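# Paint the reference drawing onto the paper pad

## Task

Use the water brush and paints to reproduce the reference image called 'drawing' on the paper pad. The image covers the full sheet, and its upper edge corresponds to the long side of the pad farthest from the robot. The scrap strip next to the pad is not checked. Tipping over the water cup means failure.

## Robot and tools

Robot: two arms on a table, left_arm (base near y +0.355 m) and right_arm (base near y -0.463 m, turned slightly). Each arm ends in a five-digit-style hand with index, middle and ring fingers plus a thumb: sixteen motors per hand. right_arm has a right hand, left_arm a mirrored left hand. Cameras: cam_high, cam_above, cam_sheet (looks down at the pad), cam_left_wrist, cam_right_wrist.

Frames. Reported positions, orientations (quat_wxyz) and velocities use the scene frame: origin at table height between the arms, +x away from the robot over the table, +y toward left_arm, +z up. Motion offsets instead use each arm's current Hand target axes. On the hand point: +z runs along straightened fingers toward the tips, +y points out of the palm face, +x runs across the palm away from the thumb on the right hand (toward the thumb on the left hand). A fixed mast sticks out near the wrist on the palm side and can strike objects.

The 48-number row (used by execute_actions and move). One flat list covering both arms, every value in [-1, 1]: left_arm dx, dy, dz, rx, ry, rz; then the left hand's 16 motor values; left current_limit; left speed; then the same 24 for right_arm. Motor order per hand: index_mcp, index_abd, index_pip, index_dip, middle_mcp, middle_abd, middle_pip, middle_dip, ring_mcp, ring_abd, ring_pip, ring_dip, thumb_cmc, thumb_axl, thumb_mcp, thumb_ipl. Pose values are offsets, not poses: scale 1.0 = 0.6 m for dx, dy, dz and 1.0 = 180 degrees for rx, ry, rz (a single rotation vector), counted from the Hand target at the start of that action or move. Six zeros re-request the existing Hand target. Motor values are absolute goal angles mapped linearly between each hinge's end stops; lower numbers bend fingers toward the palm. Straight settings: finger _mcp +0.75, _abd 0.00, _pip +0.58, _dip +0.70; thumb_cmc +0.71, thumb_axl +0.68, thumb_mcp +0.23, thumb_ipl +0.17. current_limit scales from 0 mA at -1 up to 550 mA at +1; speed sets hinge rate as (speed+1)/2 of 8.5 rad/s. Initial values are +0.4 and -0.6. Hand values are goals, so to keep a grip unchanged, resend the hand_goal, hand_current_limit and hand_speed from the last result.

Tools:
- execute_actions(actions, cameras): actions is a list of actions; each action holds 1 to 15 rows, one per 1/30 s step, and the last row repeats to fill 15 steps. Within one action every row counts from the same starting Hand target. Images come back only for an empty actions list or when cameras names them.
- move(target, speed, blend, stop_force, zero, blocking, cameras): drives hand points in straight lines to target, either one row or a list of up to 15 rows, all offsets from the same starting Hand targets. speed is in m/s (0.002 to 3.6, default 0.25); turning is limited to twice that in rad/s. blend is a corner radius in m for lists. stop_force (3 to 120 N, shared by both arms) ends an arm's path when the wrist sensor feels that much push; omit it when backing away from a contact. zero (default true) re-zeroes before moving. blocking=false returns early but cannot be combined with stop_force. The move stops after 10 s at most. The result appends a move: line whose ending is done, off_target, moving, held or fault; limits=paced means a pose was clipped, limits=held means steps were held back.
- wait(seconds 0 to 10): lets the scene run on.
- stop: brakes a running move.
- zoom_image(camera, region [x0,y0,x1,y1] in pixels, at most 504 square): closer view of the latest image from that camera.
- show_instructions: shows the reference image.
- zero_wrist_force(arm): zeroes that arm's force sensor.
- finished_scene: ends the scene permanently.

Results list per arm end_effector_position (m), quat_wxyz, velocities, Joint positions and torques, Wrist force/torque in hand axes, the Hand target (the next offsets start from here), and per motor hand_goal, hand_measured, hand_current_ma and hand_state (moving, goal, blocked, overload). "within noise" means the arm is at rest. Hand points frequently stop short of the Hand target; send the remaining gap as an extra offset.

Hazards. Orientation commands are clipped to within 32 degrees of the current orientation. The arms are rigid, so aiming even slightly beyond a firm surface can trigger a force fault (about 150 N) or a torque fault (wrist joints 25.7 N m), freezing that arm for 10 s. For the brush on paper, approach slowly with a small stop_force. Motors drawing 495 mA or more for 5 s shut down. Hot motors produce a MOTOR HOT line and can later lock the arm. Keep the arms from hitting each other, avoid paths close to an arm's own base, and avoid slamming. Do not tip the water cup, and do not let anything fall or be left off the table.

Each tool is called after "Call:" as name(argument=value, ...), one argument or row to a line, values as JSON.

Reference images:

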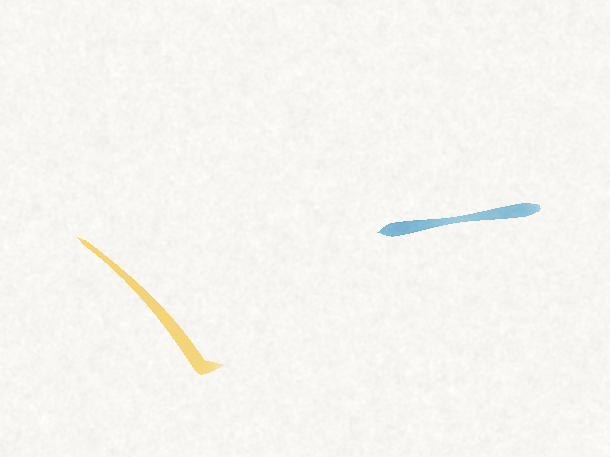

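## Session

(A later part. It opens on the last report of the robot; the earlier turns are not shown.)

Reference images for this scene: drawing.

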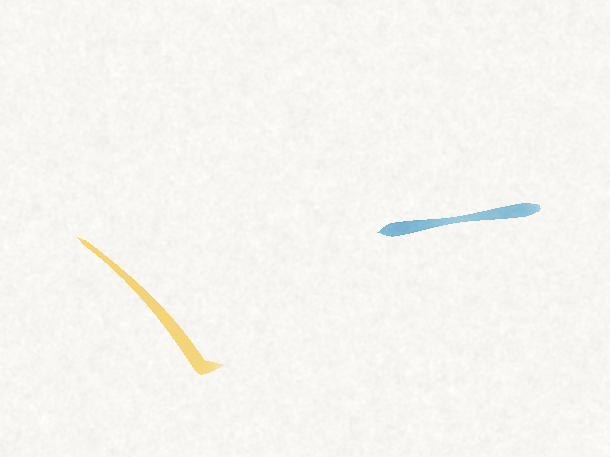

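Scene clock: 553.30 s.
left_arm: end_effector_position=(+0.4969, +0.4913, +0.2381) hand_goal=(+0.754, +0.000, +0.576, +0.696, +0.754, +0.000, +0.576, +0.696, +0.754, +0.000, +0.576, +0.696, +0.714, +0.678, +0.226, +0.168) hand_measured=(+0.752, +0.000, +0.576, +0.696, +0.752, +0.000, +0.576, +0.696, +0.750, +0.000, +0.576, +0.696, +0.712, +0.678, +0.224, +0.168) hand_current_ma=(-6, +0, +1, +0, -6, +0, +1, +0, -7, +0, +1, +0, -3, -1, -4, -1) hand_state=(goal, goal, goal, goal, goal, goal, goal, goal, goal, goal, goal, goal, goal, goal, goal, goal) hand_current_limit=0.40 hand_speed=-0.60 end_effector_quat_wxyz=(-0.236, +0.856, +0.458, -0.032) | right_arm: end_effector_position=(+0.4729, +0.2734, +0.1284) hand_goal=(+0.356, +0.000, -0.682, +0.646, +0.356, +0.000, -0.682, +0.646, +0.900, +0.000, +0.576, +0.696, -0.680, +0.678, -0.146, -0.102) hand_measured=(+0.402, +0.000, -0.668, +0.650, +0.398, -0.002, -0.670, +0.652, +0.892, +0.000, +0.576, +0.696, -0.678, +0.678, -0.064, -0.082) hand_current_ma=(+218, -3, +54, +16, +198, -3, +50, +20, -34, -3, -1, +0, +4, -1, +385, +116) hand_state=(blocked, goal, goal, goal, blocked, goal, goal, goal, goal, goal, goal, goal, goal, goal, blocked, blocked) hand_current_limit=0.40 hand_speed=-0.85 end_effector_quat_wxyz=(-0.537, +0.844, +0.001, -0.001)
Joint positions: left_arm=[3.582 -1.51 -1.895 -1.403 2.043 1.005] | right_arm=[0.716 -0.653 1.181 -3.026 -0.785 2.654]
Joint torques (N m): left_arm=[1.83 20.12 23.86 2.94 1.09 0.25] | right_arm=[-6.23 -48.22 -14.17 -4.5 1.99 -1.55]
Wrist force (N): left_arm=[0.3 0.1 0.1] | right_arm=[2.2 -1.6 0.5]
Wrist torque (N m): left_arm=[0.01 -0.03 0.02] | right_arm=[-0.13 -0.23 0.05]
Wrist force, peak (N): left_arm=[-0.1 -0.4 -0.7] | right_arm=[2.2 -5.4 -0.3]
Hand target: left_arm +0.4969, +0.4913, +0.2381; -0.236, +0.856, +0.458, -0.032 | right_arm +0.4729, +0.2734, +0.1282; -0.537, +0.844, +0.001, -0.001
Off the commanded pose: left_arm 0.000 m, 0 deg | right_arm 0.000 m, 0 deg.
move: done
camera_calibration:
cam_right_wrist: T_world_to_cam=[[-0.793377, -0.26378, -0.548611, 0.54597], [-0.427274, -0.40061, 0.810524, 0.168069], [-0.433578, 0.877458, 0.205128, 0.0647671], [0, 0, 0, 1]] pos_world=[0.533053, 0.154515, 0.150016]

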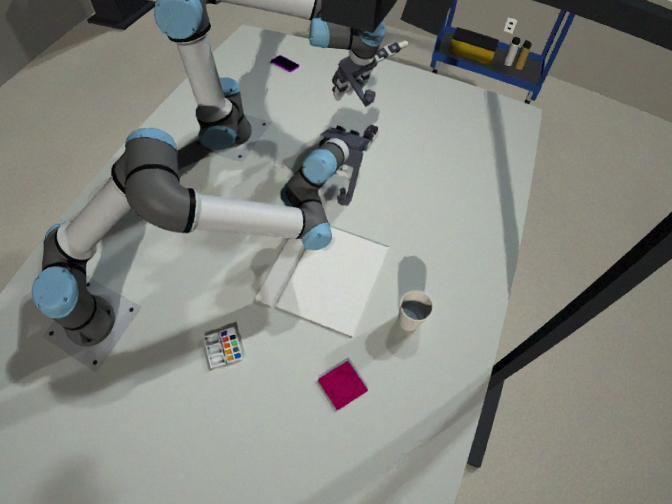

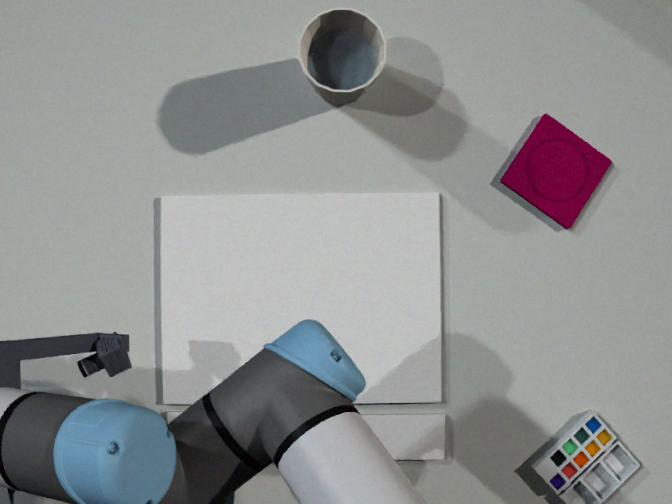

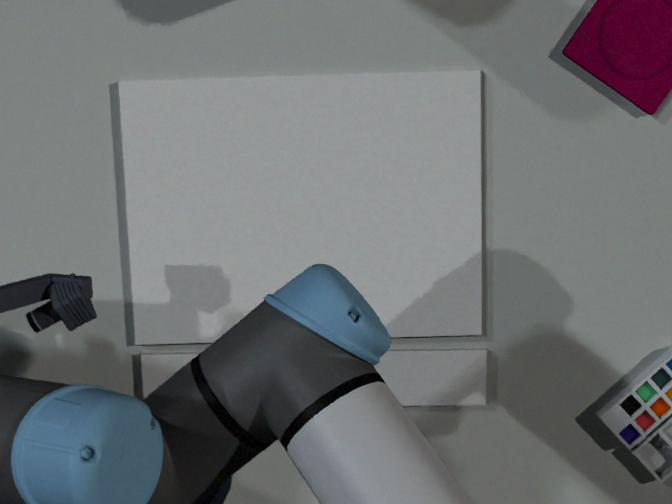

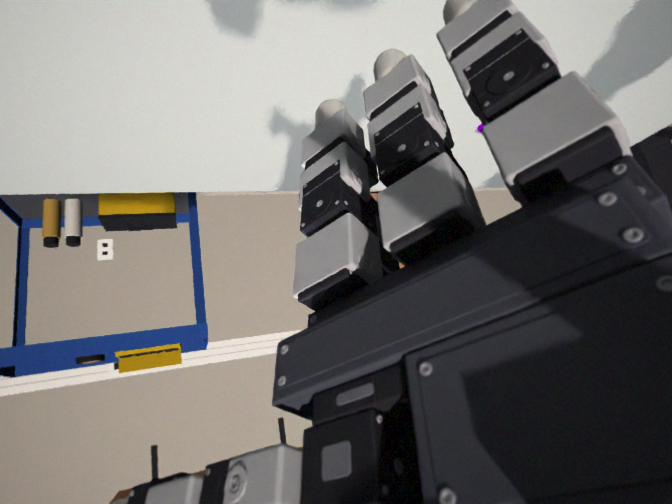

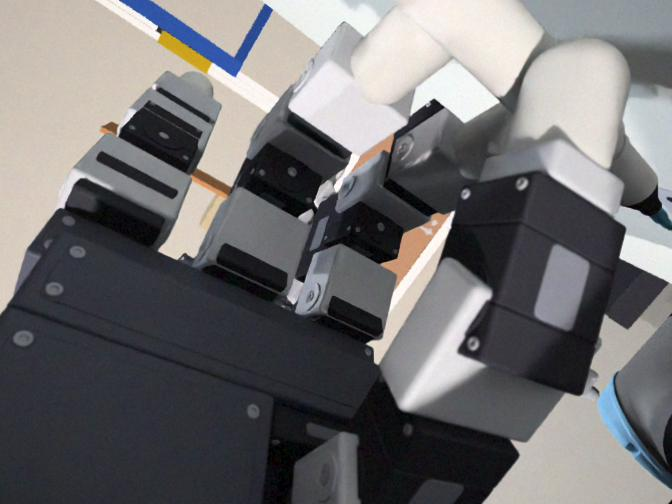

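Call:
move(
  target=[0,0,0,0,0,0,0.754,0,0.576,0.696,0.754,0,0.576,0.696,0.754,0,0.576,0.696,0.714,0.678,0.226,0.168,0.4,-0.6,0.0182,0.1172,-0.6512,-0.2718,0.2722,-0.2642,0.356,0,-0.683,0.645,0.356,0,-0.683,0.645,0.9,0,0.576,0.696,-0.681,0.677,-0.146,-0.1027,0.4,-0.85],
  speed=0.2,
  cameras=["all"],
)

Scene clock: 699.40 s.
left_arm: end_effector_position=(+0.4969, +0.4913, +0.2381) hand_goal=(+0.754, +0.000, +0.576, +0.696, +0.754, +0.000, +0.576, +0.696, +0.754, +0.000, +0.576, +0.696, +0.714, +0.678, +0.226, +0.168) hand_measured=(+0.752, +0.000, +0.576, +0.696, +0.752, +0.000, +0.576, +0.696, +0.750, +0.000, +0.576, +0.696, +0.712, +0.678, +0.224, +0.168) hand_current_ma=(-6, +0, +1, +0, -6, +0, +1, +0, -7, +0, +1, +0, -3, -1, -4, -1) hand_state=(goal, goal, goal, goal, goal, goal, goal, goal, goal, goal, goal, goal, goal, goal, goal, goal) hand_current_limit=0.40 hand_speed=-0.60 end_effector_quat_wxyz=(-0.236, +0.856, +0.458, -0.032) | right_arm: end_effector_position=(+0.4847, -0.1103, +0.2301) hand_goal=(+0.356, +0.000, -0.682, +0.646, +0.356, +0.000, -0.682, +0.646, +0.900, +0.000, +0.576, +0.696, -0.680, +0.678, -0.146, -0.102) hand_measured=(+0.402, +0.000, -0.668, +0.650, +0.398, +0.000, -0.670, +0.652, +0.896, +0.000, +0.576, +0.696, -0.678, +0.678, -0.064, -0.082) hand_current_ma=(+218, -1, +57, +17, +198, -2, +50, +20, -19, +3, -1, +0, +8, -1, +385, +116) hand_state=(blocked, goal, goal, goal, blocked, goal, goal, goal, goal, goal, goal, goal, goal, goal, blocked, blocked) hand_current_limit=0.40 hand_speed=-0.85 end_effector_quat_wxyz=(-0.070, +0.836, +0.111, +0.532)
Joint positions: left_arm=[3.582 -1.51 -1.895 -1.403 2.043 1.005] | right_arm=[0.715 -1.21 2.085 -3.545 -1.941 1.753]
Joint torques (N m): left_arm=[2.21 19.85 24.28 3.02 1.13 0.45] | right_arm=[8.35 -43.16 -14.48 -3.97 -1.82 -1.43]
Wrist force (N): left_arm=[0.2 0.5 0.0] | right_arm=[4.2 -0.7 0.4]
Wrist torque (N m): left_arm=[0.06 -0.03 0.02] | right_arm=[-0.05 -0.52 0.29]
Wrist force, peak (N): left_arm=[-0.2 0.3 0.7] | right_arm=[4.3 -0.7 0.5]
Hand target: left_arm +0.4969, +0.4913, +0.2381; -0.236, +0.856, +0.458, -0.032 | right_arm +0.4847, -0.1103, +0.2302; -0.070, +0.836, +0.111, +0.532
Off the commanded pose: left_arm 0.000 m, 0 deg | right_arm 0.000 m, 0 deg.
move: done
camera_calibration:
cam_right_wrist: T_world_to_cam=[[-0.16989, -0.676209, -0.716854, 0.2009], [-0.939463, 0.330787, -0.0893855, 0.472915], [0.297569, 0.658272, -0.69147, 0.213458], [0, 0, 0, 1]] pos_world=[0.414898, -0.161097, 0.333888]

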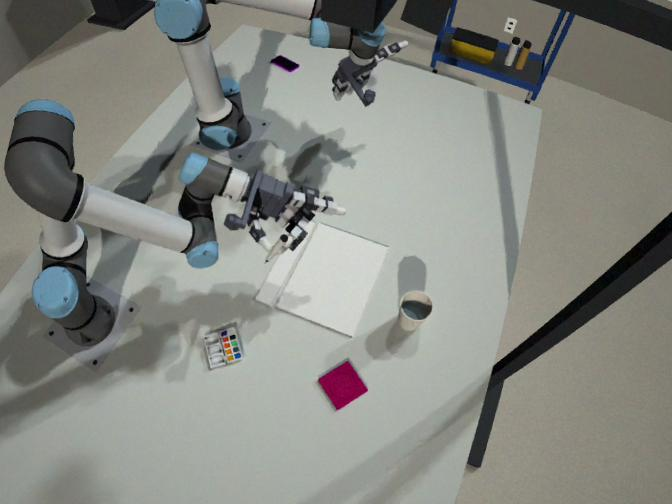

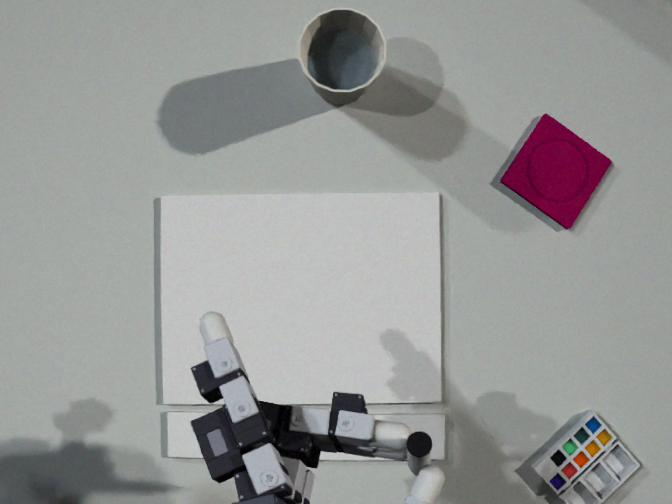

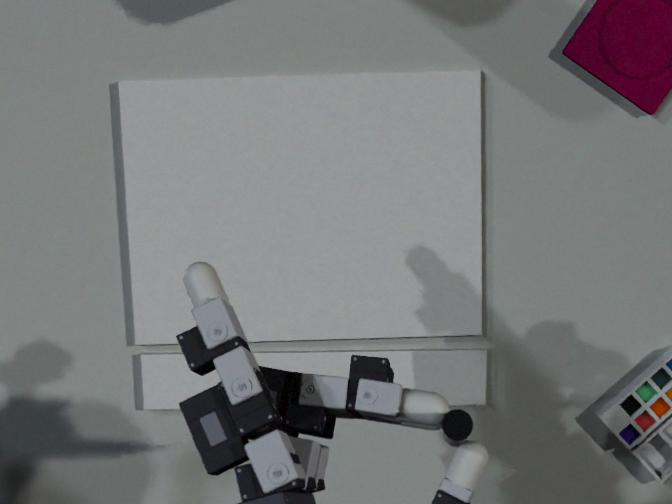

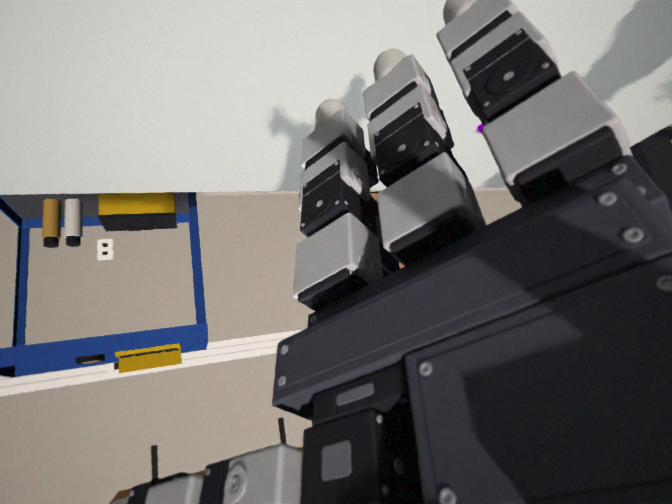

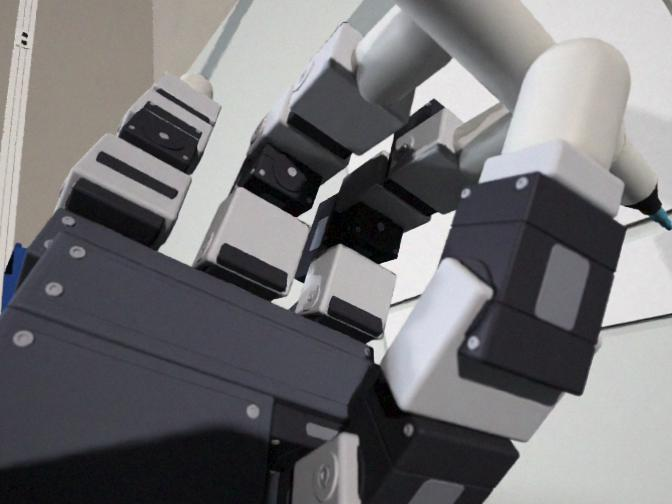

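Call:
zoom_image(
  camera="cam_high",
  region=[210, 150, 360, 290],
)

Call:
zoom_image(
  camera="cam_high",
  region=[370, 260, 460, 350],
)

Call:
zoom_image(
  camera="cam_above",
  region=[280, 0, 400, 120],
)

Call:
zoom_image(
  camera="cam_sheet",
  region=[110, 330, 510, 430],
)

Call:
zoom_image(
  camera="cam_right_wrist",
  region=[560, 120, 672, 240],
)

Scaled by 3.360 from the camera's 672x504 image, which has a finer 960x720 frame.

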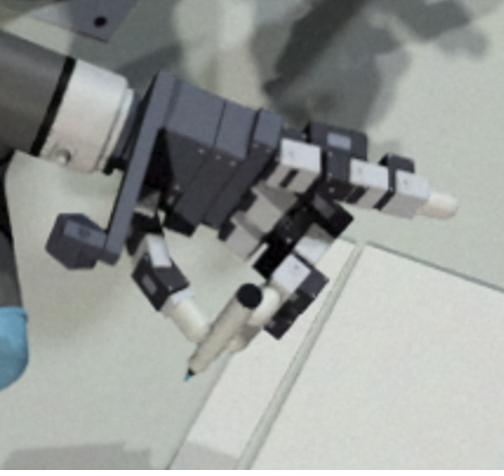

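Scaled by 5.600 from the camera's 672x504 image, which has a finer 960x720 frame.

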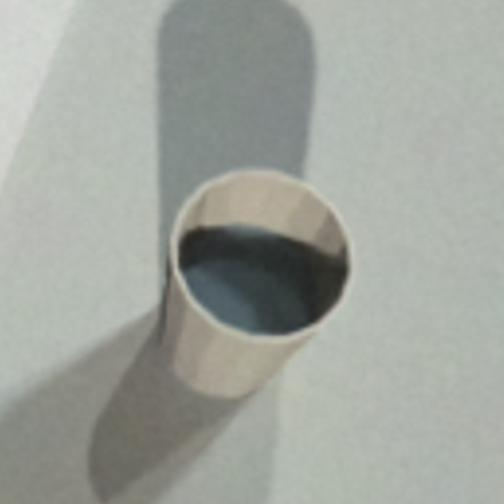

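Scaled by 4.200 from the camera's 672x504 image, which has a finer 960x720 frame.

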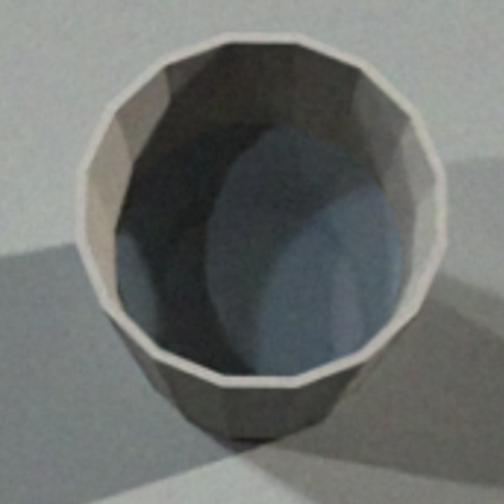

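Scaled by 1.260 from the camera's 672x504 image, which has a finer 960x720 frame.

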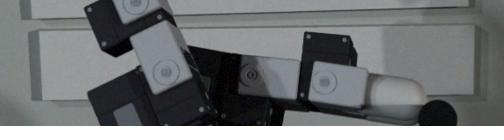

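Scaled by 4.200 from the camera's 672x504 image, which has a finer 960x720 frame.

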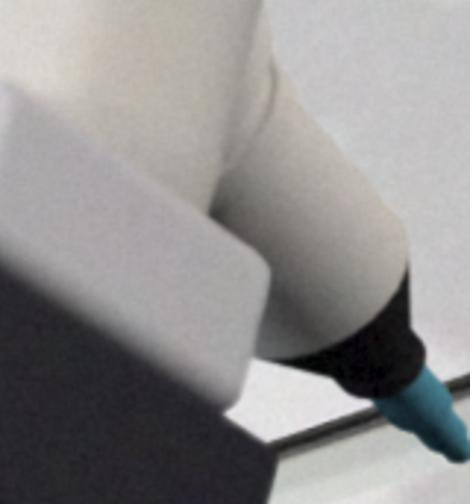

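Call:
move(
  target=[0,0,0,0,0,0,0.754,0,0.576,0.696,0.754,0,0.576,0.696,0.754,0,0.576,0.696,0.714,0.678,0.226,0.168,0.4,-0.6,-0.1737,0,0.081,0,0,0,0.356,0,-0.683,0.645,0.356,0,-0.683,0.645,0.9,0,0.576,0.696,-0.681,0.677,-0.146,-0.1027,0.4,-0.85],
  speed=0.15,
  cameras=["cam_high","cam_above","cam_sheet","cam_right_wrist"],
)

Call:
zoom_image(
  camera="cam_right_wrist",
  region=[560, 120, 672, 240],
)

Call:
zoom_image(
  camera="cam_high",
  region=[210, 180, 330, 300],
)

Call:
zoom_image(
  camera="cam_sheet",
  region=[380, 320, 520, 460],
)

Scene clock: 773.30 s.
left_arm: end_effector_position=(+0.4969, +0.4913, +0.2381) hand_goal=(+0.754, +0.000, +0.576, +0.696, +0.754, +0.000, +0.576, +0.696, +0.754, +0.000, +0.576, +0.696, +0.714, +0.678, +0.226, +0.168) hand_measured=(+0.752, +0.000, +0.576, +0.696, +0.752, +0.000, +0.576, +0.696, +0.750, +0.000, +0.576, +0.696, +0.712, +0.678, +0.224, +0.168) hand_current_ma=(-6, +0, +1, +0, -6, +0, +1, +0, -7, +0, +1, +0, -3, -1, -4, -1) hand_state=(goal, goal, goal, goal, goal, goal, goal, goal, goal, goal, goal, goal, goal, goal, goal, goal) hand_current_limit=0.40 hand_speed=-0.60 end_effector_quat_wxyz=(-0.236, +0.856, +0.458, -0.032) | right_arm: end_effector_position=(+0.4847, -0.1103, +0.1154) hand_goal=(+0.356, +0.000, -0.682, +0.646, +0.356, +0.000, -0.682, +0.646, +0.900, +0.000, +0.576, +0.696, -0.680, +0.678, -0.146, -0.102) hand_measured=(+0.402, +0.000, -0.668, +0.650, +0.398, +0.000, -0.670, +0.652, +0.896, +0.002, +0.576, +0.696, -0.678, +0.678, -0.064, -0.082) hand_current_ma=(+218, -1, +57, +17, +198, -1, +50, +20, -18, +4, -1, +0, +9, -1, +385, +116) hand_state=(blocked, goal, goal, goal, blocked, goal, goal, goal, goal, goal, goal, goal, goal, goal, blocked, blocked) hand_current_limit=0.40 hand_speed=-0.85 end_effector_quat_wxyz=(-0.071, +0.836, +0.111, +0.532)
Joint positions: left_arm=[3.582 -1.51 -1.895 -1.403 2.043 1.005] | right_arm=[0.715 -0.941 2.116 -3.845 -1.941 1.753]
Joint torques (N m): left_arm=[2.45 20.69 24.14 3.09 1.34 0.47] | right_arm=[-5.42 -28.05 -4.22 -3.88 -1.56 -1.72]
Wrist force (N): left_arm=[-0.1 0.1 -0.1] | right_arm=[4.0 -0.9 0.3]
Wrist torque (N m): left_arm=[0.03 0.01 -0.01] | right_arm=[-0.06 -0.49 0.31]
Wrist force, peak (N): left_arm=[-0.2 -0.2 0.5] | right_arm=[5.6 -0.8 -0.2]
Hand target: left_arm +0.4969, +0.4913, +0.2381; -0.236, +0.856, +0.458, -0.032 | right_arm +0.4846, -0.1103, +0.1152; -0.070, +0.836, +0.111, +0.532
Off the commanded pose: left_arm 0.000 m, 0 deg | right_arm 0.000 m, 0 deg.
move: done
camera_calibration:
cam_right_wrist: T_world_to_cam=[[-0.169551, -0.676141, -0.716997, 0.118491], [-0.939459, 0.330711, -0.089709, 0.462617], [0.297775, 0.658379, -0.691279, 0.133997], [0, 0, 0, 1]] pos_world=[0.414799, -0.161097, 0.219088]
Images, in order (width x height): cam_high 672x504, cam_above 672x504, cam_sheet 672x504, cam_right_wrist 672x504.

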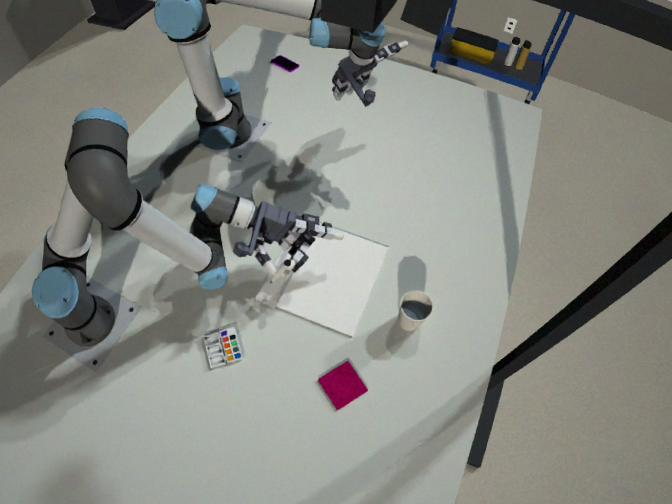

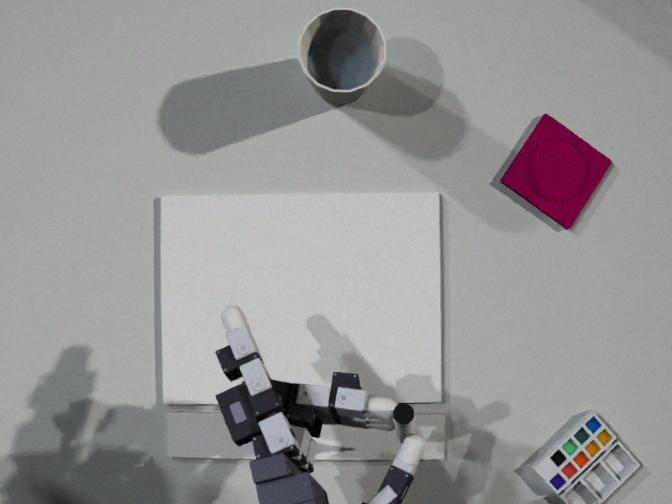

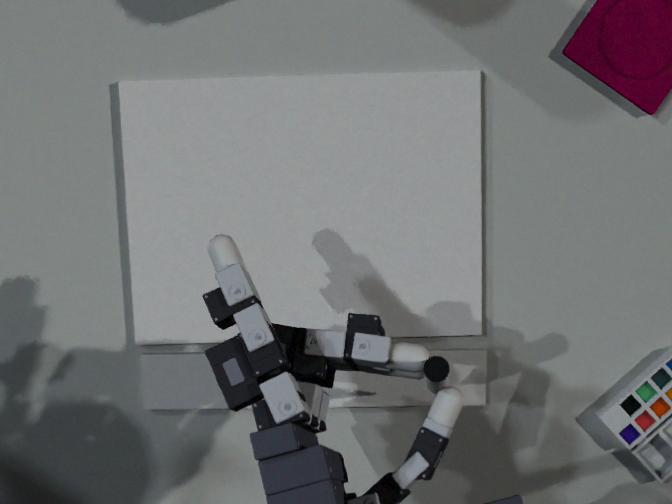

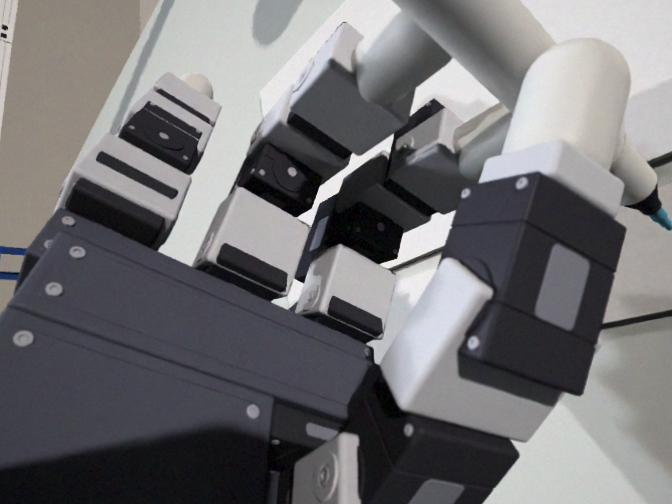

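Scaled by 4.200 from the camera's 672x504 image, which has a finer 960x720 frame.

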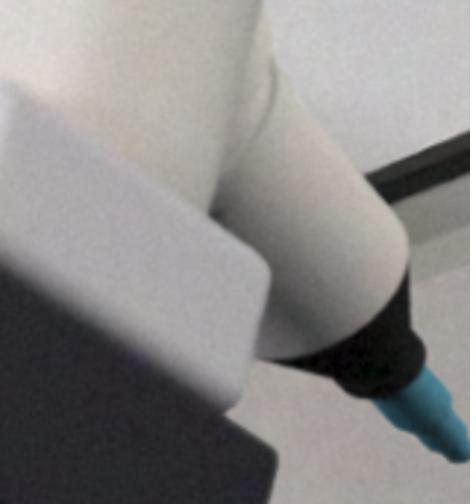

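Scaled by 4.200 from the camera's 672x504 image, which has a finer 960x720 frame.

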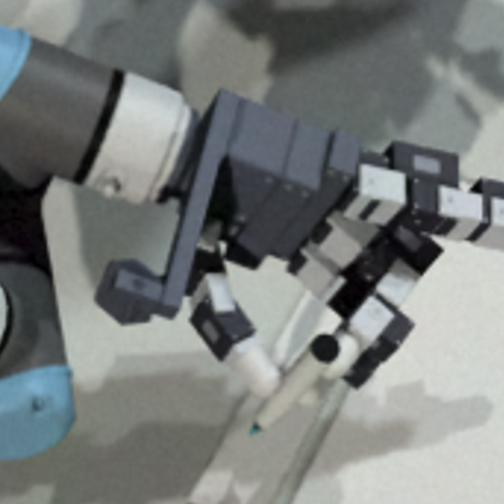

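Scaled by 3.600 from the camera's 672x504 image, which has a finer 960x720 frame.

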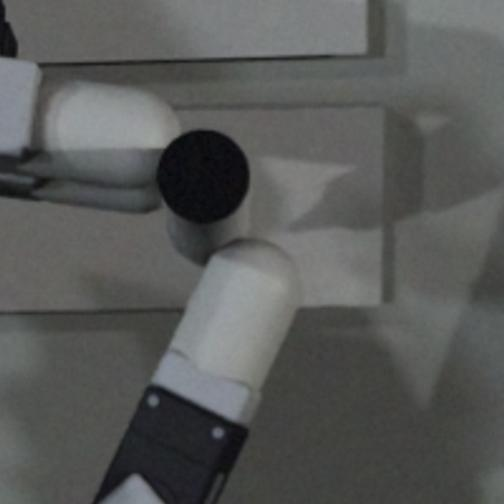

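Call:
move(
  target=[0,0,0,0,0,0,0.754,0,0.576,0.696,0.754,0,0.576,0.696,0.754,0,0.576,0.696,0.714,0.678,0.226,0.168,0.4,-0.6,-0.0302,0,0.0141,0,0,0,0.356,0,-0.683,0.645,0.356,0,-0.683,0.645,0.9,0,0.576,0.696,-0.681,0.677,-0.146,-0.1027,0.4,-0.85],
  speed=0.05,
  stop_force=4,
  cameras=["cam_high","cam_right_wrist"],
)

Call:
zoom_image(
  camera="cam_right_wrist",
  region=[560, 120, 672, 240],
)

Call:
zoom_image(
  camera="cam_high",
  region=[240, 240, 310, 310],
)

Scene clock: 786.90 s.
left_arm: end_effector_position=(+0.4969, +0.4913, +0.2381) hand_goal=(+0.754, +0.000, +0.576, +0.696, +0.754, +0.000, +0.576, +0.696, +0.754, +0.000, +0.576, +0.696, +0.714, +0.678, +0.226, +0.168) hand_measured=(+0.752, +0.000, +0.576, +0.696, +0.752, +0.000, +0.576, +0.696, +0.750, +0.000, +0.576, +0.696, +0.712, +0.678, +0.224, +0.168) hand_current_ma=(-6, +0, +1, +0, -6, +0, +1, +0, -7, +0, +1, +0, -3, -1, -4, -1) hand_state=(goal, goal, goal, goal, goal, goal, goal, goal, goal, goal, goal, goal, goal, goal, goal, goal) hand_current_limit=0.40 hand_speed=-0.60 end_effector_quat_wxyz=(-0.236, +0.856, +0.458, -0.032) | right_arm: end_effector_position=(+0.4846, -0.1103, +0.0952) hand_goal=(+0.356, +0.000, -0.682, +0.646, +0.356, +0.000, -0.682, +0.646, +0.900, +0.000, +0.576, +0.696, -0.680, +0.678, -0.146, -0.102) hand_measured=(+0.402, +0.000, -0.668, +0.650, +0.398, +0.000, -0.670, +0.652, +0.896, +0.002, +0.576, +0.696, -0.678, +0.678, -0.064, -0.082) hand_current_ma=(+218, -1, +57, +17, +198, -1, +50, +20, -18, +4, -1, +0, +9, -1, +385, +116) hand_state=(blocked, goal, goal, goal, blocked, goal, goal, goal, goal, goal, goal, goal, goal, goal, blocked, blocked) hand_current_limit=0.40 hand_speed=-0.85 end_effector_quat_wxyz=(-0.070, +0.836, +0.111, +0.532)
Joint positions: left_arm=[3.582 -1.51 -1.895 -1.403 2.043 1.005] | right_arm=[0.715 -0.89 2.112 -3.893 -1.941 1.753]
Joint torques (N m): left_arm=[2.18 20.4 24.79 3.24 1.4 0.51] | right_arm=[-5.69 -50.22 -0.53 -1.68 -0.08 -1.98]
Wrist force (N): left_arm=[0.3 0.2 0.2] | right_arm=[4.3 -0.8 0.4]
Wrist torque (N m): left_arm=[0.01 -0.03 0.01] | right_arm=[-0.06 -0.54 0.35]
Wrist force, peak (N): left_arm=[-0.6 -0.1 -0.3] | right_arm=[4.7 -0.7 0.3]
Hand target: left_arm +0.4969, +0.4913, +0.2381; -0.236, +0.856, +0.458, -0.032 | right_arm +0.4846, -0.1103, +0.0952; -0.070, +0.836, +0.111, +0.532
Off the commanded pose: left_arm 0.000 m, 0 deg | right_arm 0.000 m, 0 deg.
move: done
camera_calibration:
cam_right_wrist: T_world_to_cam=[[-0.169671, -0.676205, -0.716909, 0.104101], [-0.939437, 0.330783, -0.0896651, 0.460808], [0.297773, 0.658277, -0.691377, 0.120107], [0, 0, 0, 1]] pos_world=[0.414799, -0.161097, 0.198988]
Images, in order (width x height): cam_high 672x504, cam_right_wrist 672x504.

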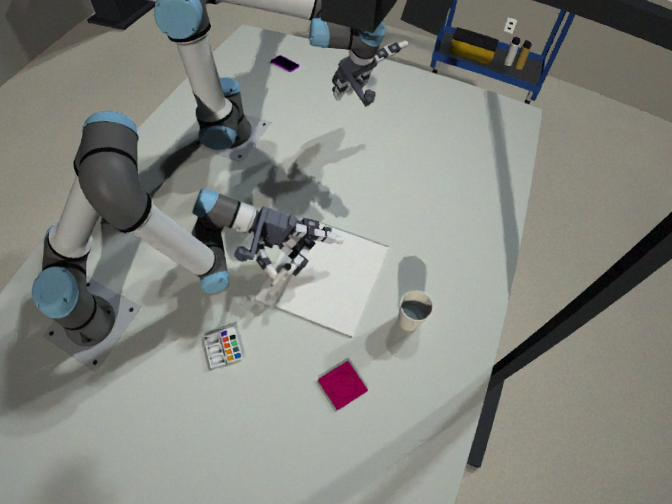

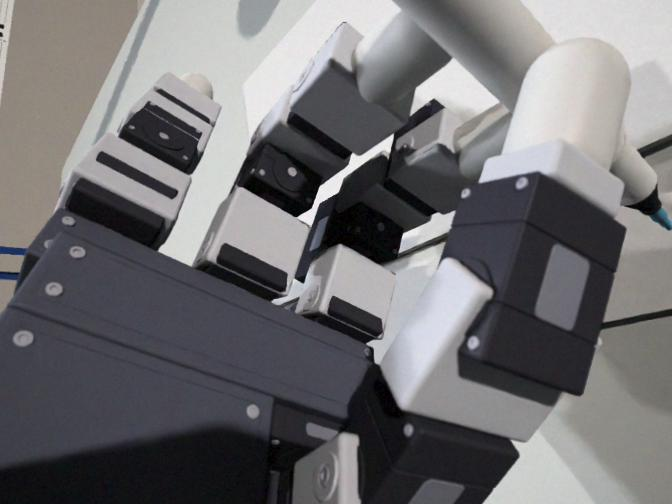

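Scaled by 4.200 from the camera's 672x504 image, which has a finer 960x720 frame.

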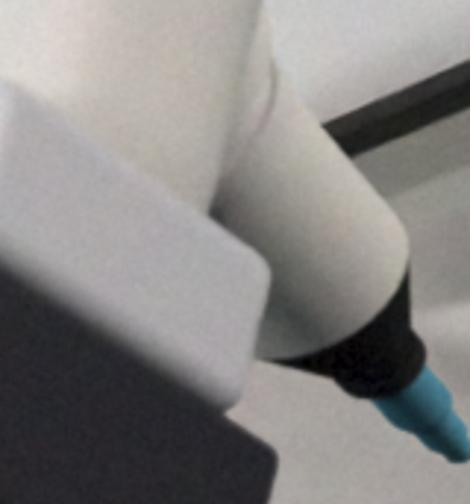

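Scaled by 7.200 from the camera's 672x504 image, which has a finer 960x720 frame.

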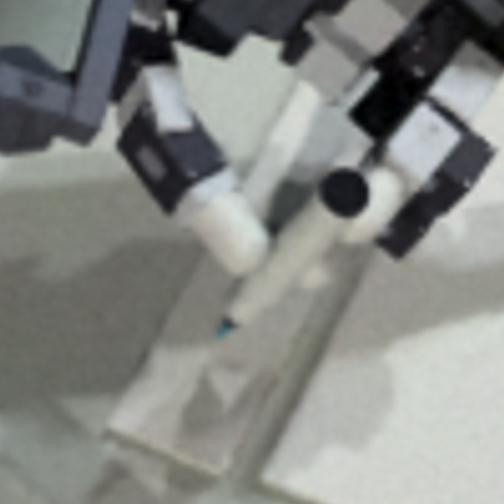

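Call:
move(
  target=[0,0,0,0,0,0,0.754,0,0.576,0.696,0.754,0,0.576,0.696,0.754,0,0.576,0.696,0.714,0.678,0.226,0.168,0.4,-0.6,-0.0091,0,0.0042,0,0,0,0.356,0,-0.683,0.645,0.356,0,-0.683,0.645,0.9,0,0.576,0.696,-0.681,0.677,-0.146,-0.1027,0.4,-0.85],
  speed=0.05,
  cameras=["cam_high","cam_right_wrist"],
)

Call:
zoom_image(
  camera="cam_right_wrist",
  region=[560, 120, 672, 240],
)

Call:
zoom_image(
  camera="cam_high",
  region=[250, 260, 300, 310],
)

Scene clock: 797.37 s.
left_arm: end_effector_position=(+0.4969, +0.4913, +0.2381) hand_goal=(+0.754, +0.000, +0.576, +0.696, +0.754, +0.000, +0.576, +0.696, +0.754, +0.000, +0.576, +0.696, +0.714, +0.678, +0.226, +0.168) hand_measured=(+0.752, +0.000, +0.576, +0.696, +0.752, +0.000, +0.576, +0.696, +0.750, +0.000, +0.576, +0.696, +0.712, +0.678, +0.224, +0.168) hand_current_ma=(-6, +0, +1, +0, -6, +0, +1, +0, -7, +0, +1, +0, -3, -1, -4, -1) hand_state=(goal, goal, goal, goal, goal, goal, goal, goal, goal, goal, goal, goal, goal, goal, goal, goal) hand_current_limit=0.40 hand_speed=-0.60 end_effector_quat_wxyz=(-0.236, +0.856, +0.458, -0.032) | right_arm: end_effector_position=(+0.4846, -0.1104, +0.0891) hand_goal=(+0.356, +0.000, -0.682, +0.646, +0.356, +0.000, -0.682, +0.646, +0.900, +0.000, +0.576, +0.696, -0.680, +0.678, -0.146, -0.102) hand_measured=(+0.402, +0.000, -0.668, +0.650, +0.398, +0.000, -0.670, +0.652, +0.896, +0.002, +0.576, +0.696, -0.678, +0.678, -0.064, -0.082) hand_current_ma=(+218, -1, +57, +17, +198, -1, +50, +20, -18, +4, -1, +0, +9, -1, +385, +116) hand_state=(blocked, goal, goal, goal, blocked, goal, goal, goal, goal, goal, goal, goal, goal, goal, blocked, blocked) hand_current_limit=0.40 hand_speed=-0.85 end_effector_quat_wxyz=(-0.070, +0.836, +0.111, +0.532)
Joint positions: left_arm=[3.582 -1.51 -1.895 -1.403 2.043 1.005] | right_arm=[0.715 -0.874 2.111 -3.907 -1.941 1.753]
Joint torques (N m): left_arm=[1.87 20.77 24.91 3.23 1.36 0.34] | right_arm=[0.75 -50.95 -11.44 -1.66 -0.04 -1.17]
Wrist force (N): left_arm=[0.0 0.1 0.2] | right_arm=[4.2 -0.7 0.5]
Wrist torque (N m): left_arm=[0.01 0.00 0.00] | right_arm=[-0.05 -0.51 0.34]
Wrist force, peak (N): left_arm=[0.2 0.0 -0.6] | right_arm=[4.6 -0.7 0.4]
Hand target: left_arm +0.4969, +0.4913, +0.2381; -0.236, +0.856, +0.458, -0.032 | right_arm +0.4846, -0.1104, +0.0892; -0.070, +0.836, +0.111, +0.532
Off the commanded pose: left_arm 0.000 m, 0 deg | right_arm 0.000 m, 0 deg.
move: done
camera_calibration:
cam_right_wrist: T_world_to_cam=[[-0.169676, -0.676204, -0.716909, 0.0995907], [-0.939437, 0.330786, -0.0896618, 0.460285], [0.297773, 0.658277, -0.691377, 0.115886], [0, 0, 0, 1]] pos_world=[0.414799, -0.161197, 0.192788]
Images, in order (width x height): cam_high 672x504, cam_right_wrist 672x504.

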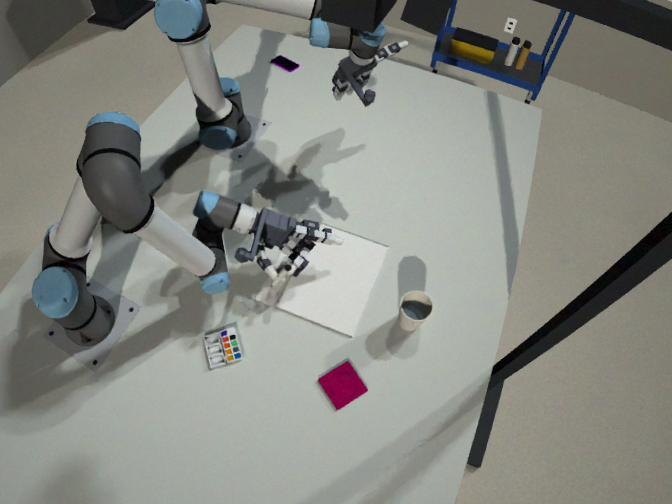

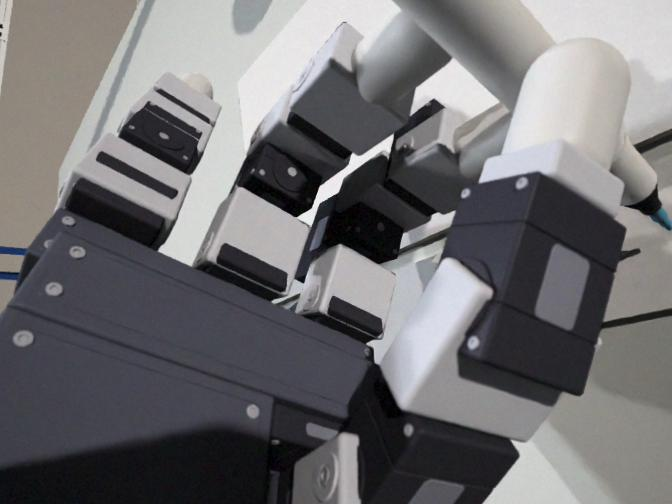

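Scaled by 4.200 from the camera's 672x504 image, which has a finer 960x720 frame.

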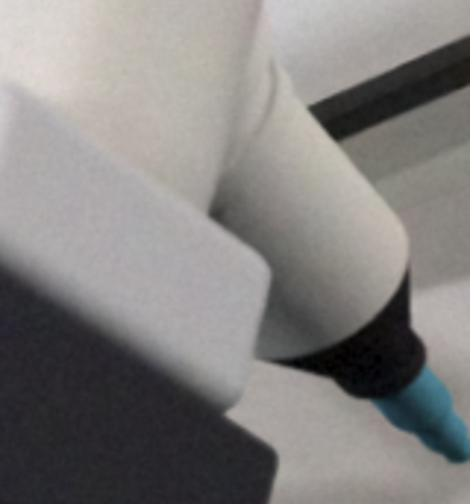

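Scaled by 10.080 from the camera's 672x504 image, which has a finer 960x720 frame.

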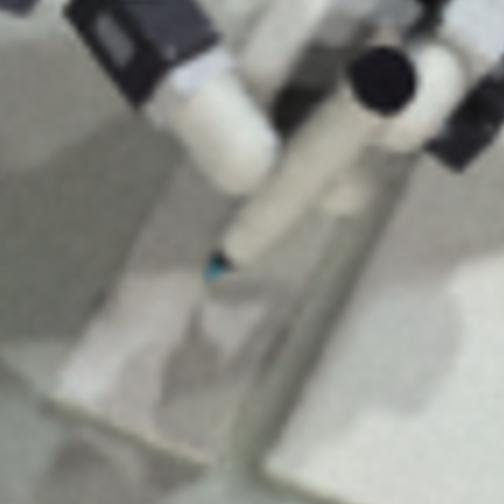

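Call:
move(
  target=[
    [0,0,0,0,0,0,0.754,0,0.576,0.696,0.754,0,0.576,0.696,0.754,0,0.576,0.696,0.714,0.678,0.226,0.168,0.4,-0.6,-0.006,0,0.0028,0,0,0,0.356,0,-0.683,0.645,0.356,0,-0.683,0.645,0.9,0,0.576,0.696,-0.681,0.677,-0.146,-0.1027,0.4,-0.85],
    [0,0,0,0,0,0,0.754,0,0.576,0.696,0.754,0,0.576,0.696,0.754,0,0.576,0.696,0.714,0.678,0.226,0.168,0.4,-0.6,-0.0087,0.0242,-0.003,0,0,0,0.356,0,-0.683,0.645,0.356,0,-0.683,0.645,0.9,0,0.576,0.696,-0.681,0.677,-0.146,-0.1027,0.4,-0.85],
  ],
  speed=0.04,
  cameras=["cam_high","cam_right_wrist"],
)

Call:
zoom_image(
  camera="cam_right_wrist",
  region=[560, 120, 672, 240],
)

Call:
zoom_image(
  camera="cam_high",
  region=[250, 260, 300, 310],
)

Scene clock: 815.80 s.
left_arm: end_effector_position=(+0.4969, +0.4913, +0.2381) hand_goal=(+0.754, +0.000, +0.576, +0.696, +0.754, +0.000, +0.576, +0.696, +0.754, +0.000, +0.576, +0.696, +0.714, +0.678, +0.226, +0.168) hand_measured=(+0.752, +0.000, +0.576, +0.696, +0.752, +0.000, +0.576, +0.696, +0.750, +0.000, +0.576, +0.696, +0.712, +0.678, +0.224, +0.168) hand_current_ma=(-6, +0, +1, +0, -6, +0, +1, +0, -7, +0, +1, +0, -3, -1, -4, -1) hand_state=(goal, goal, goal, goal, goal, goal, goal, goal, goal, goal, goal, goal, goal, goal, goal, goal) hand_current_limit=0.40 hand_speed=-0.60 end_effector_quat_wxyz=(-0.236, +0.856, +0.458, -0.032) | right_arm: end_effector_position=(+0.4847, -0.1255, +0.0854) hand_goal=(+0.356, +0.000, -0.682, +0.646, +0.356, +0.000, -0.682, +0.646, +0.900, +0.000, +0.576, +0.696, -0.680, +0.678, -0.146, -0.102) hand_measured=(+0.402, +0.000, -0.668, +0.650, +0.398, +0.000, -0.670, +0.652, +0.896, +0.002, +0.576, +0.696, -0.678, +0.678, -0.064, -0.082) hand_current_ma=(+218, -1, +57, +17, +198, -1, +50, +20, -16, +4, -1, +0, +9, -1, +385, +116) hand_state=(blocked, goal, goal, goal, blocked, goal, goal, goal, goal, goal, goal, goal, goal, goal, blocked, blocked) hand_current_limit=0.40 hand_speed=-0.85 end_effector_quat_wxyz=(-0.071, +0.836, +0.111, +0.532) end_effector_velocity=(+0.000, +0.003, +0.001) end_effector_angular_velocity=(-0.001, +0.000, +0.000)
Joint positions: left_arm=[3.582 -1.51 -1.895 -1.403 2.043 1.005] | right_arm=[0.687 -0.874 2.144 -3.945 -1.917 1.739]
Joint velocities: left_arm=[within noise] | right_arm=[0.005 0.001 -0.007 0.007 -0.005 0.002]
Joint torques (N m): left_arm=[1.1 21.25 25.92 3.22 1.31 0.52] | right_arm=[8.5 -30.57 -14.61 -1.08 -1.91 0.99]
Wrist force (N): left_arm=[-0.1 0.2 -0.1] | right_arm=[4.3 -0.8 0.6]
Wrist torque (N m): left_arm=[0.04 0.01 -0.01] | right_arm=[-0.07 -0.53 0.44]
Wrist force, peak (N): left_arm=[-0.1 0.5 0.2] | right_arm=[4.4 -0.8 0.3]
Hand target: left_arm +0.4969, +0.4913, +0.2381; -0.236, +0.856, +0.458, -0.032 | right_arm +0.4847, -0.1254, +0.0853; -0.070, +0.836, +0.111, +0.532
Off the commanded pose: left_arm 0.000 m, 0 deg | right_arm 0.000 m, 0 deg.
move: done
camera_calibration:
cam_right_wrist: T_world_to_cam=[[-0.169348, -0.6762, -0.71699, 0.0866251], [-0.939466, 0.330631, -0.0899262, 0.465078], [0.297867, 0.658359, -0.691259, 0.123191], [0, 0, 0, 1]] pos_world=[0.4149, -0.176297, 0.189089]
Images, in order (width x height): cam_high 672x504, cam_right_wrist 672x504.

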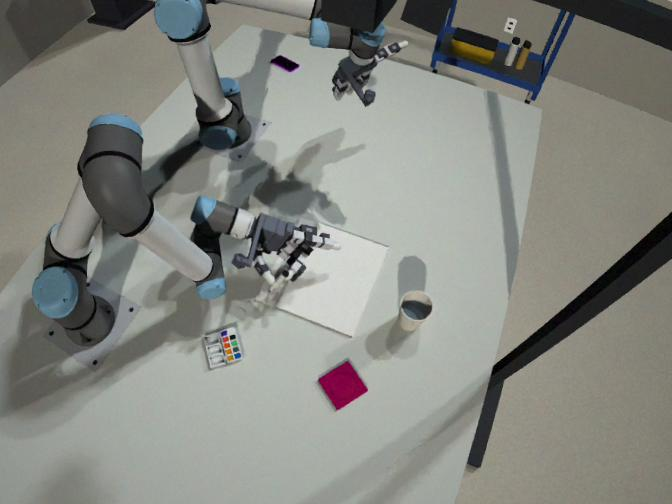

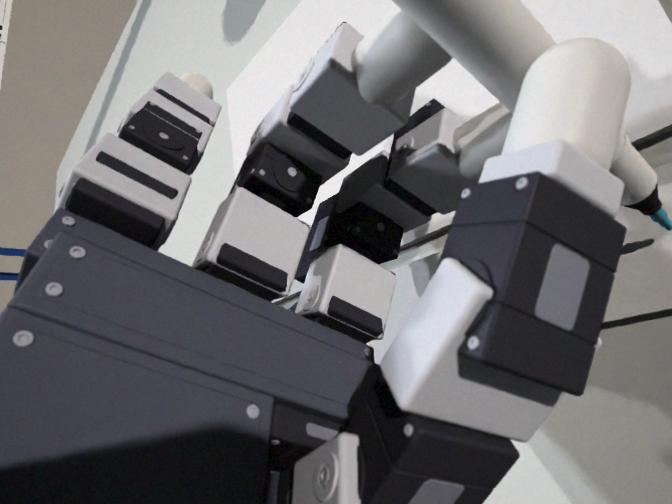

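Scaled by 4.200 from the camera's 672x504 image, which has a finer 960x720 frame.

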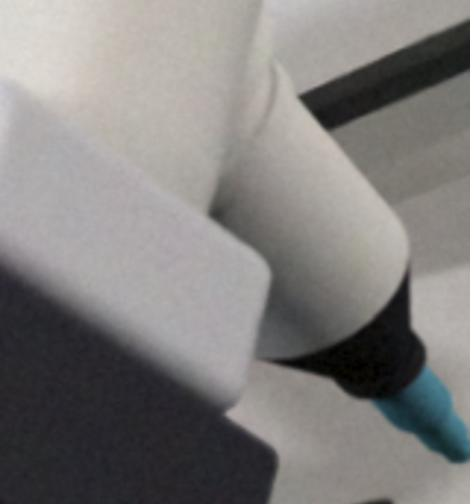

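Scaled by 10.080 from the camera's 672x504 image, which has a finer 960x720 frame.

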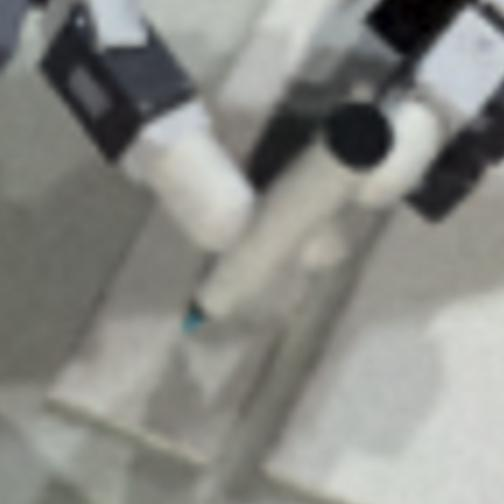

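Call:
zoom_image(
  camera="cam_right_wrist",
  region=[572, 170, 672, 270],
)

Scaled by 5.040 from the camera's 672x504 image, which has a finer 960x720 frame.

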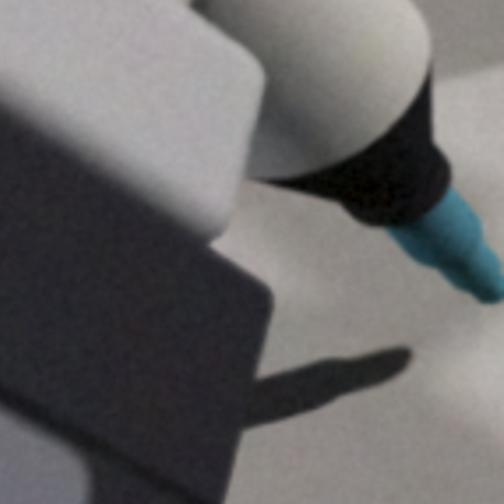

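Call:
move(
  target=[0,0,0,0,0,0,0.754,0,0.576,0.696,0.754,0,0.576,0.696,0.754,0,0.576,0.696,0.714,0.678,0.226,0.168,0.4,-0.6,-0.006,0,0.0028,0,0,0,0.356,0,-0.683,0.645,0.356,0,-0.683,0.645,0.9,0,0.576,0.696,-0.681,0.677,-0.146,-0.1027,0.4,-0.85],
  speed=0.04,
  cameras=["cam_right_wrist"],
)

Call:
zoom_image(
  camera="cam_right_wrist",
  region=[572, 170, 672, 270],
)

Scene clock: 833.80 s.
left_arm: end_effector_position=(+0.4969, +0.4913, +0.2381) hand_goal=(+0.754, +0.000, +0.576, +0.696, +0.754, +0.000, +0.576, +0.696, +0.754, +0.000, +0.576, +0.696, +0.714, +0.678, +0.226, +0.168) hand_measured=(+0.752, +0.000, +0.576, +0.696, +0.752, +0.000, +0.576, +0.696, +0.750, +0.000, +0.576, +0.696, +0.712, +0.678, +0.224, +0.168) hand_current_ma=(-6, +0, +1, +0, -6, +0, +1, +0, -7, +0, +1, +0, -3, -1, -4, -1) hand_state=(goal, goal, goal, goal, goal, goal, goal, goal, goal, goal, goal, goal, goal, goal, goal, goal) hand_current_limit=0.40 hand_speed=-0.60 end_effector_quat_wxyz=(-0.236, +0.856, +0.458, -0.032) | right_arm: end_effector_position=(+0.4847, -0.1254, +0.0812) hand_goal=(+0.356, +0.000, -0.682, +0.646, +0.356, +0.000, -0.682, +0.646, +0.900, +0.000, +0.576, +0.696, -0.680, +0.678, -0.146, -0.102) hand_measured=(+0.402, +0.000, -0.668, +0.650, +0.398, +0.000, -0.670, +0.652, +0.896, +0.002, +0.576, +0.696, -0.678, +0.678, -0.064, -0.082) hand_current_ma=(+218, -1, +57, +17, +198, -1, +50, +20, -16, +4, -1, +0, +9, -1, +385, +116) hand_state=(blocked, goal, goal, goal, blocked, goal, goal, goal, goal, goal, goal, goal, goal, goal, blocked, blocked) hand_current_limit=0.40 hand_speed=-0.85 end_effector_quat_wxyz=(-0.070, +0.836, +0.111, +0.532)
Joint positions: left_arm=[3.582 -1.51 -1.895 -1.403 2.043 1.005] | right_arm=[0.688 -0.863 2.142 -3.954 -1.917 1.739]
Joint torques (N m): left_arm=[2.31 21.57 25.11 3.27 1.37 0.63] | right_arm=[7.92 -47.8 -11.63 -1.8 -1.74 1.08]
Wrist force (N): left_arm=[-0.1 0.2 0.1] | right_arm=[4.1 -0.7 0.5]
Wrist torque (N m): left_arm=[0.03 0.01 0.00] | right_arm=[-0.05 -0.50 0.41]
Wrist force, peak (N): left_arm=[-0.4 -0.3 0.3] | right_arm=[4.3 -0.7 0.7]
Hand target: left_arm +0.4969, +0.4913, +0.2381; -0.236, +0.856, +0.458, -0.032 | right_arm +0.4847, -0.1254, +0.0813; -0.070, +0.836, +0.111, +0.532
Off the commanded pose: left_arm 0.000 m, 0 deg | right_arm 0.000 m, 0 deg.
move: done
camera_calibration:
cam_right_wrist: T_world_to_cam=[[-0.169676, -0.676204, -0.716909, 0.0838011], [-0.939437, 0.330786, -0.0896618, 0.464632], [0.297773, 0.658277, -0.691377, 0.120268], [0, 0, 0, 1]] pos_world=[0.414899, -0.176197, 0.184888]
Images, in order (width x height): cam_right_wrist 672x504.

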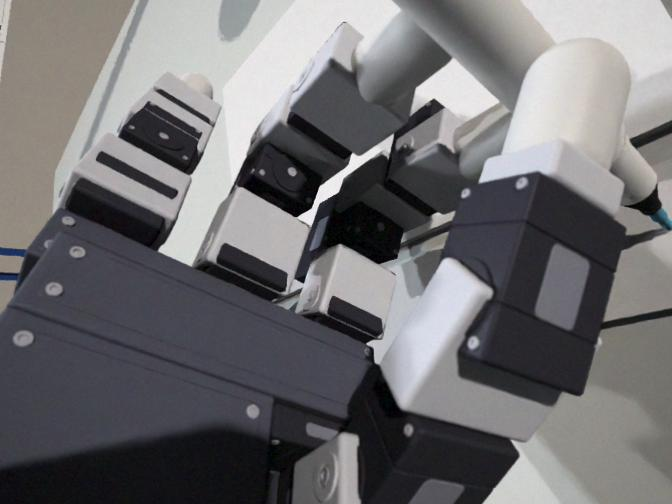

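Scaled by 5.040 from the camera's 672x504 image, which has a finer 960x720 frame.

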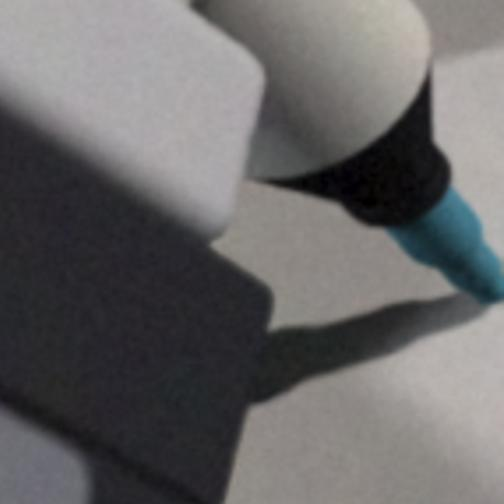

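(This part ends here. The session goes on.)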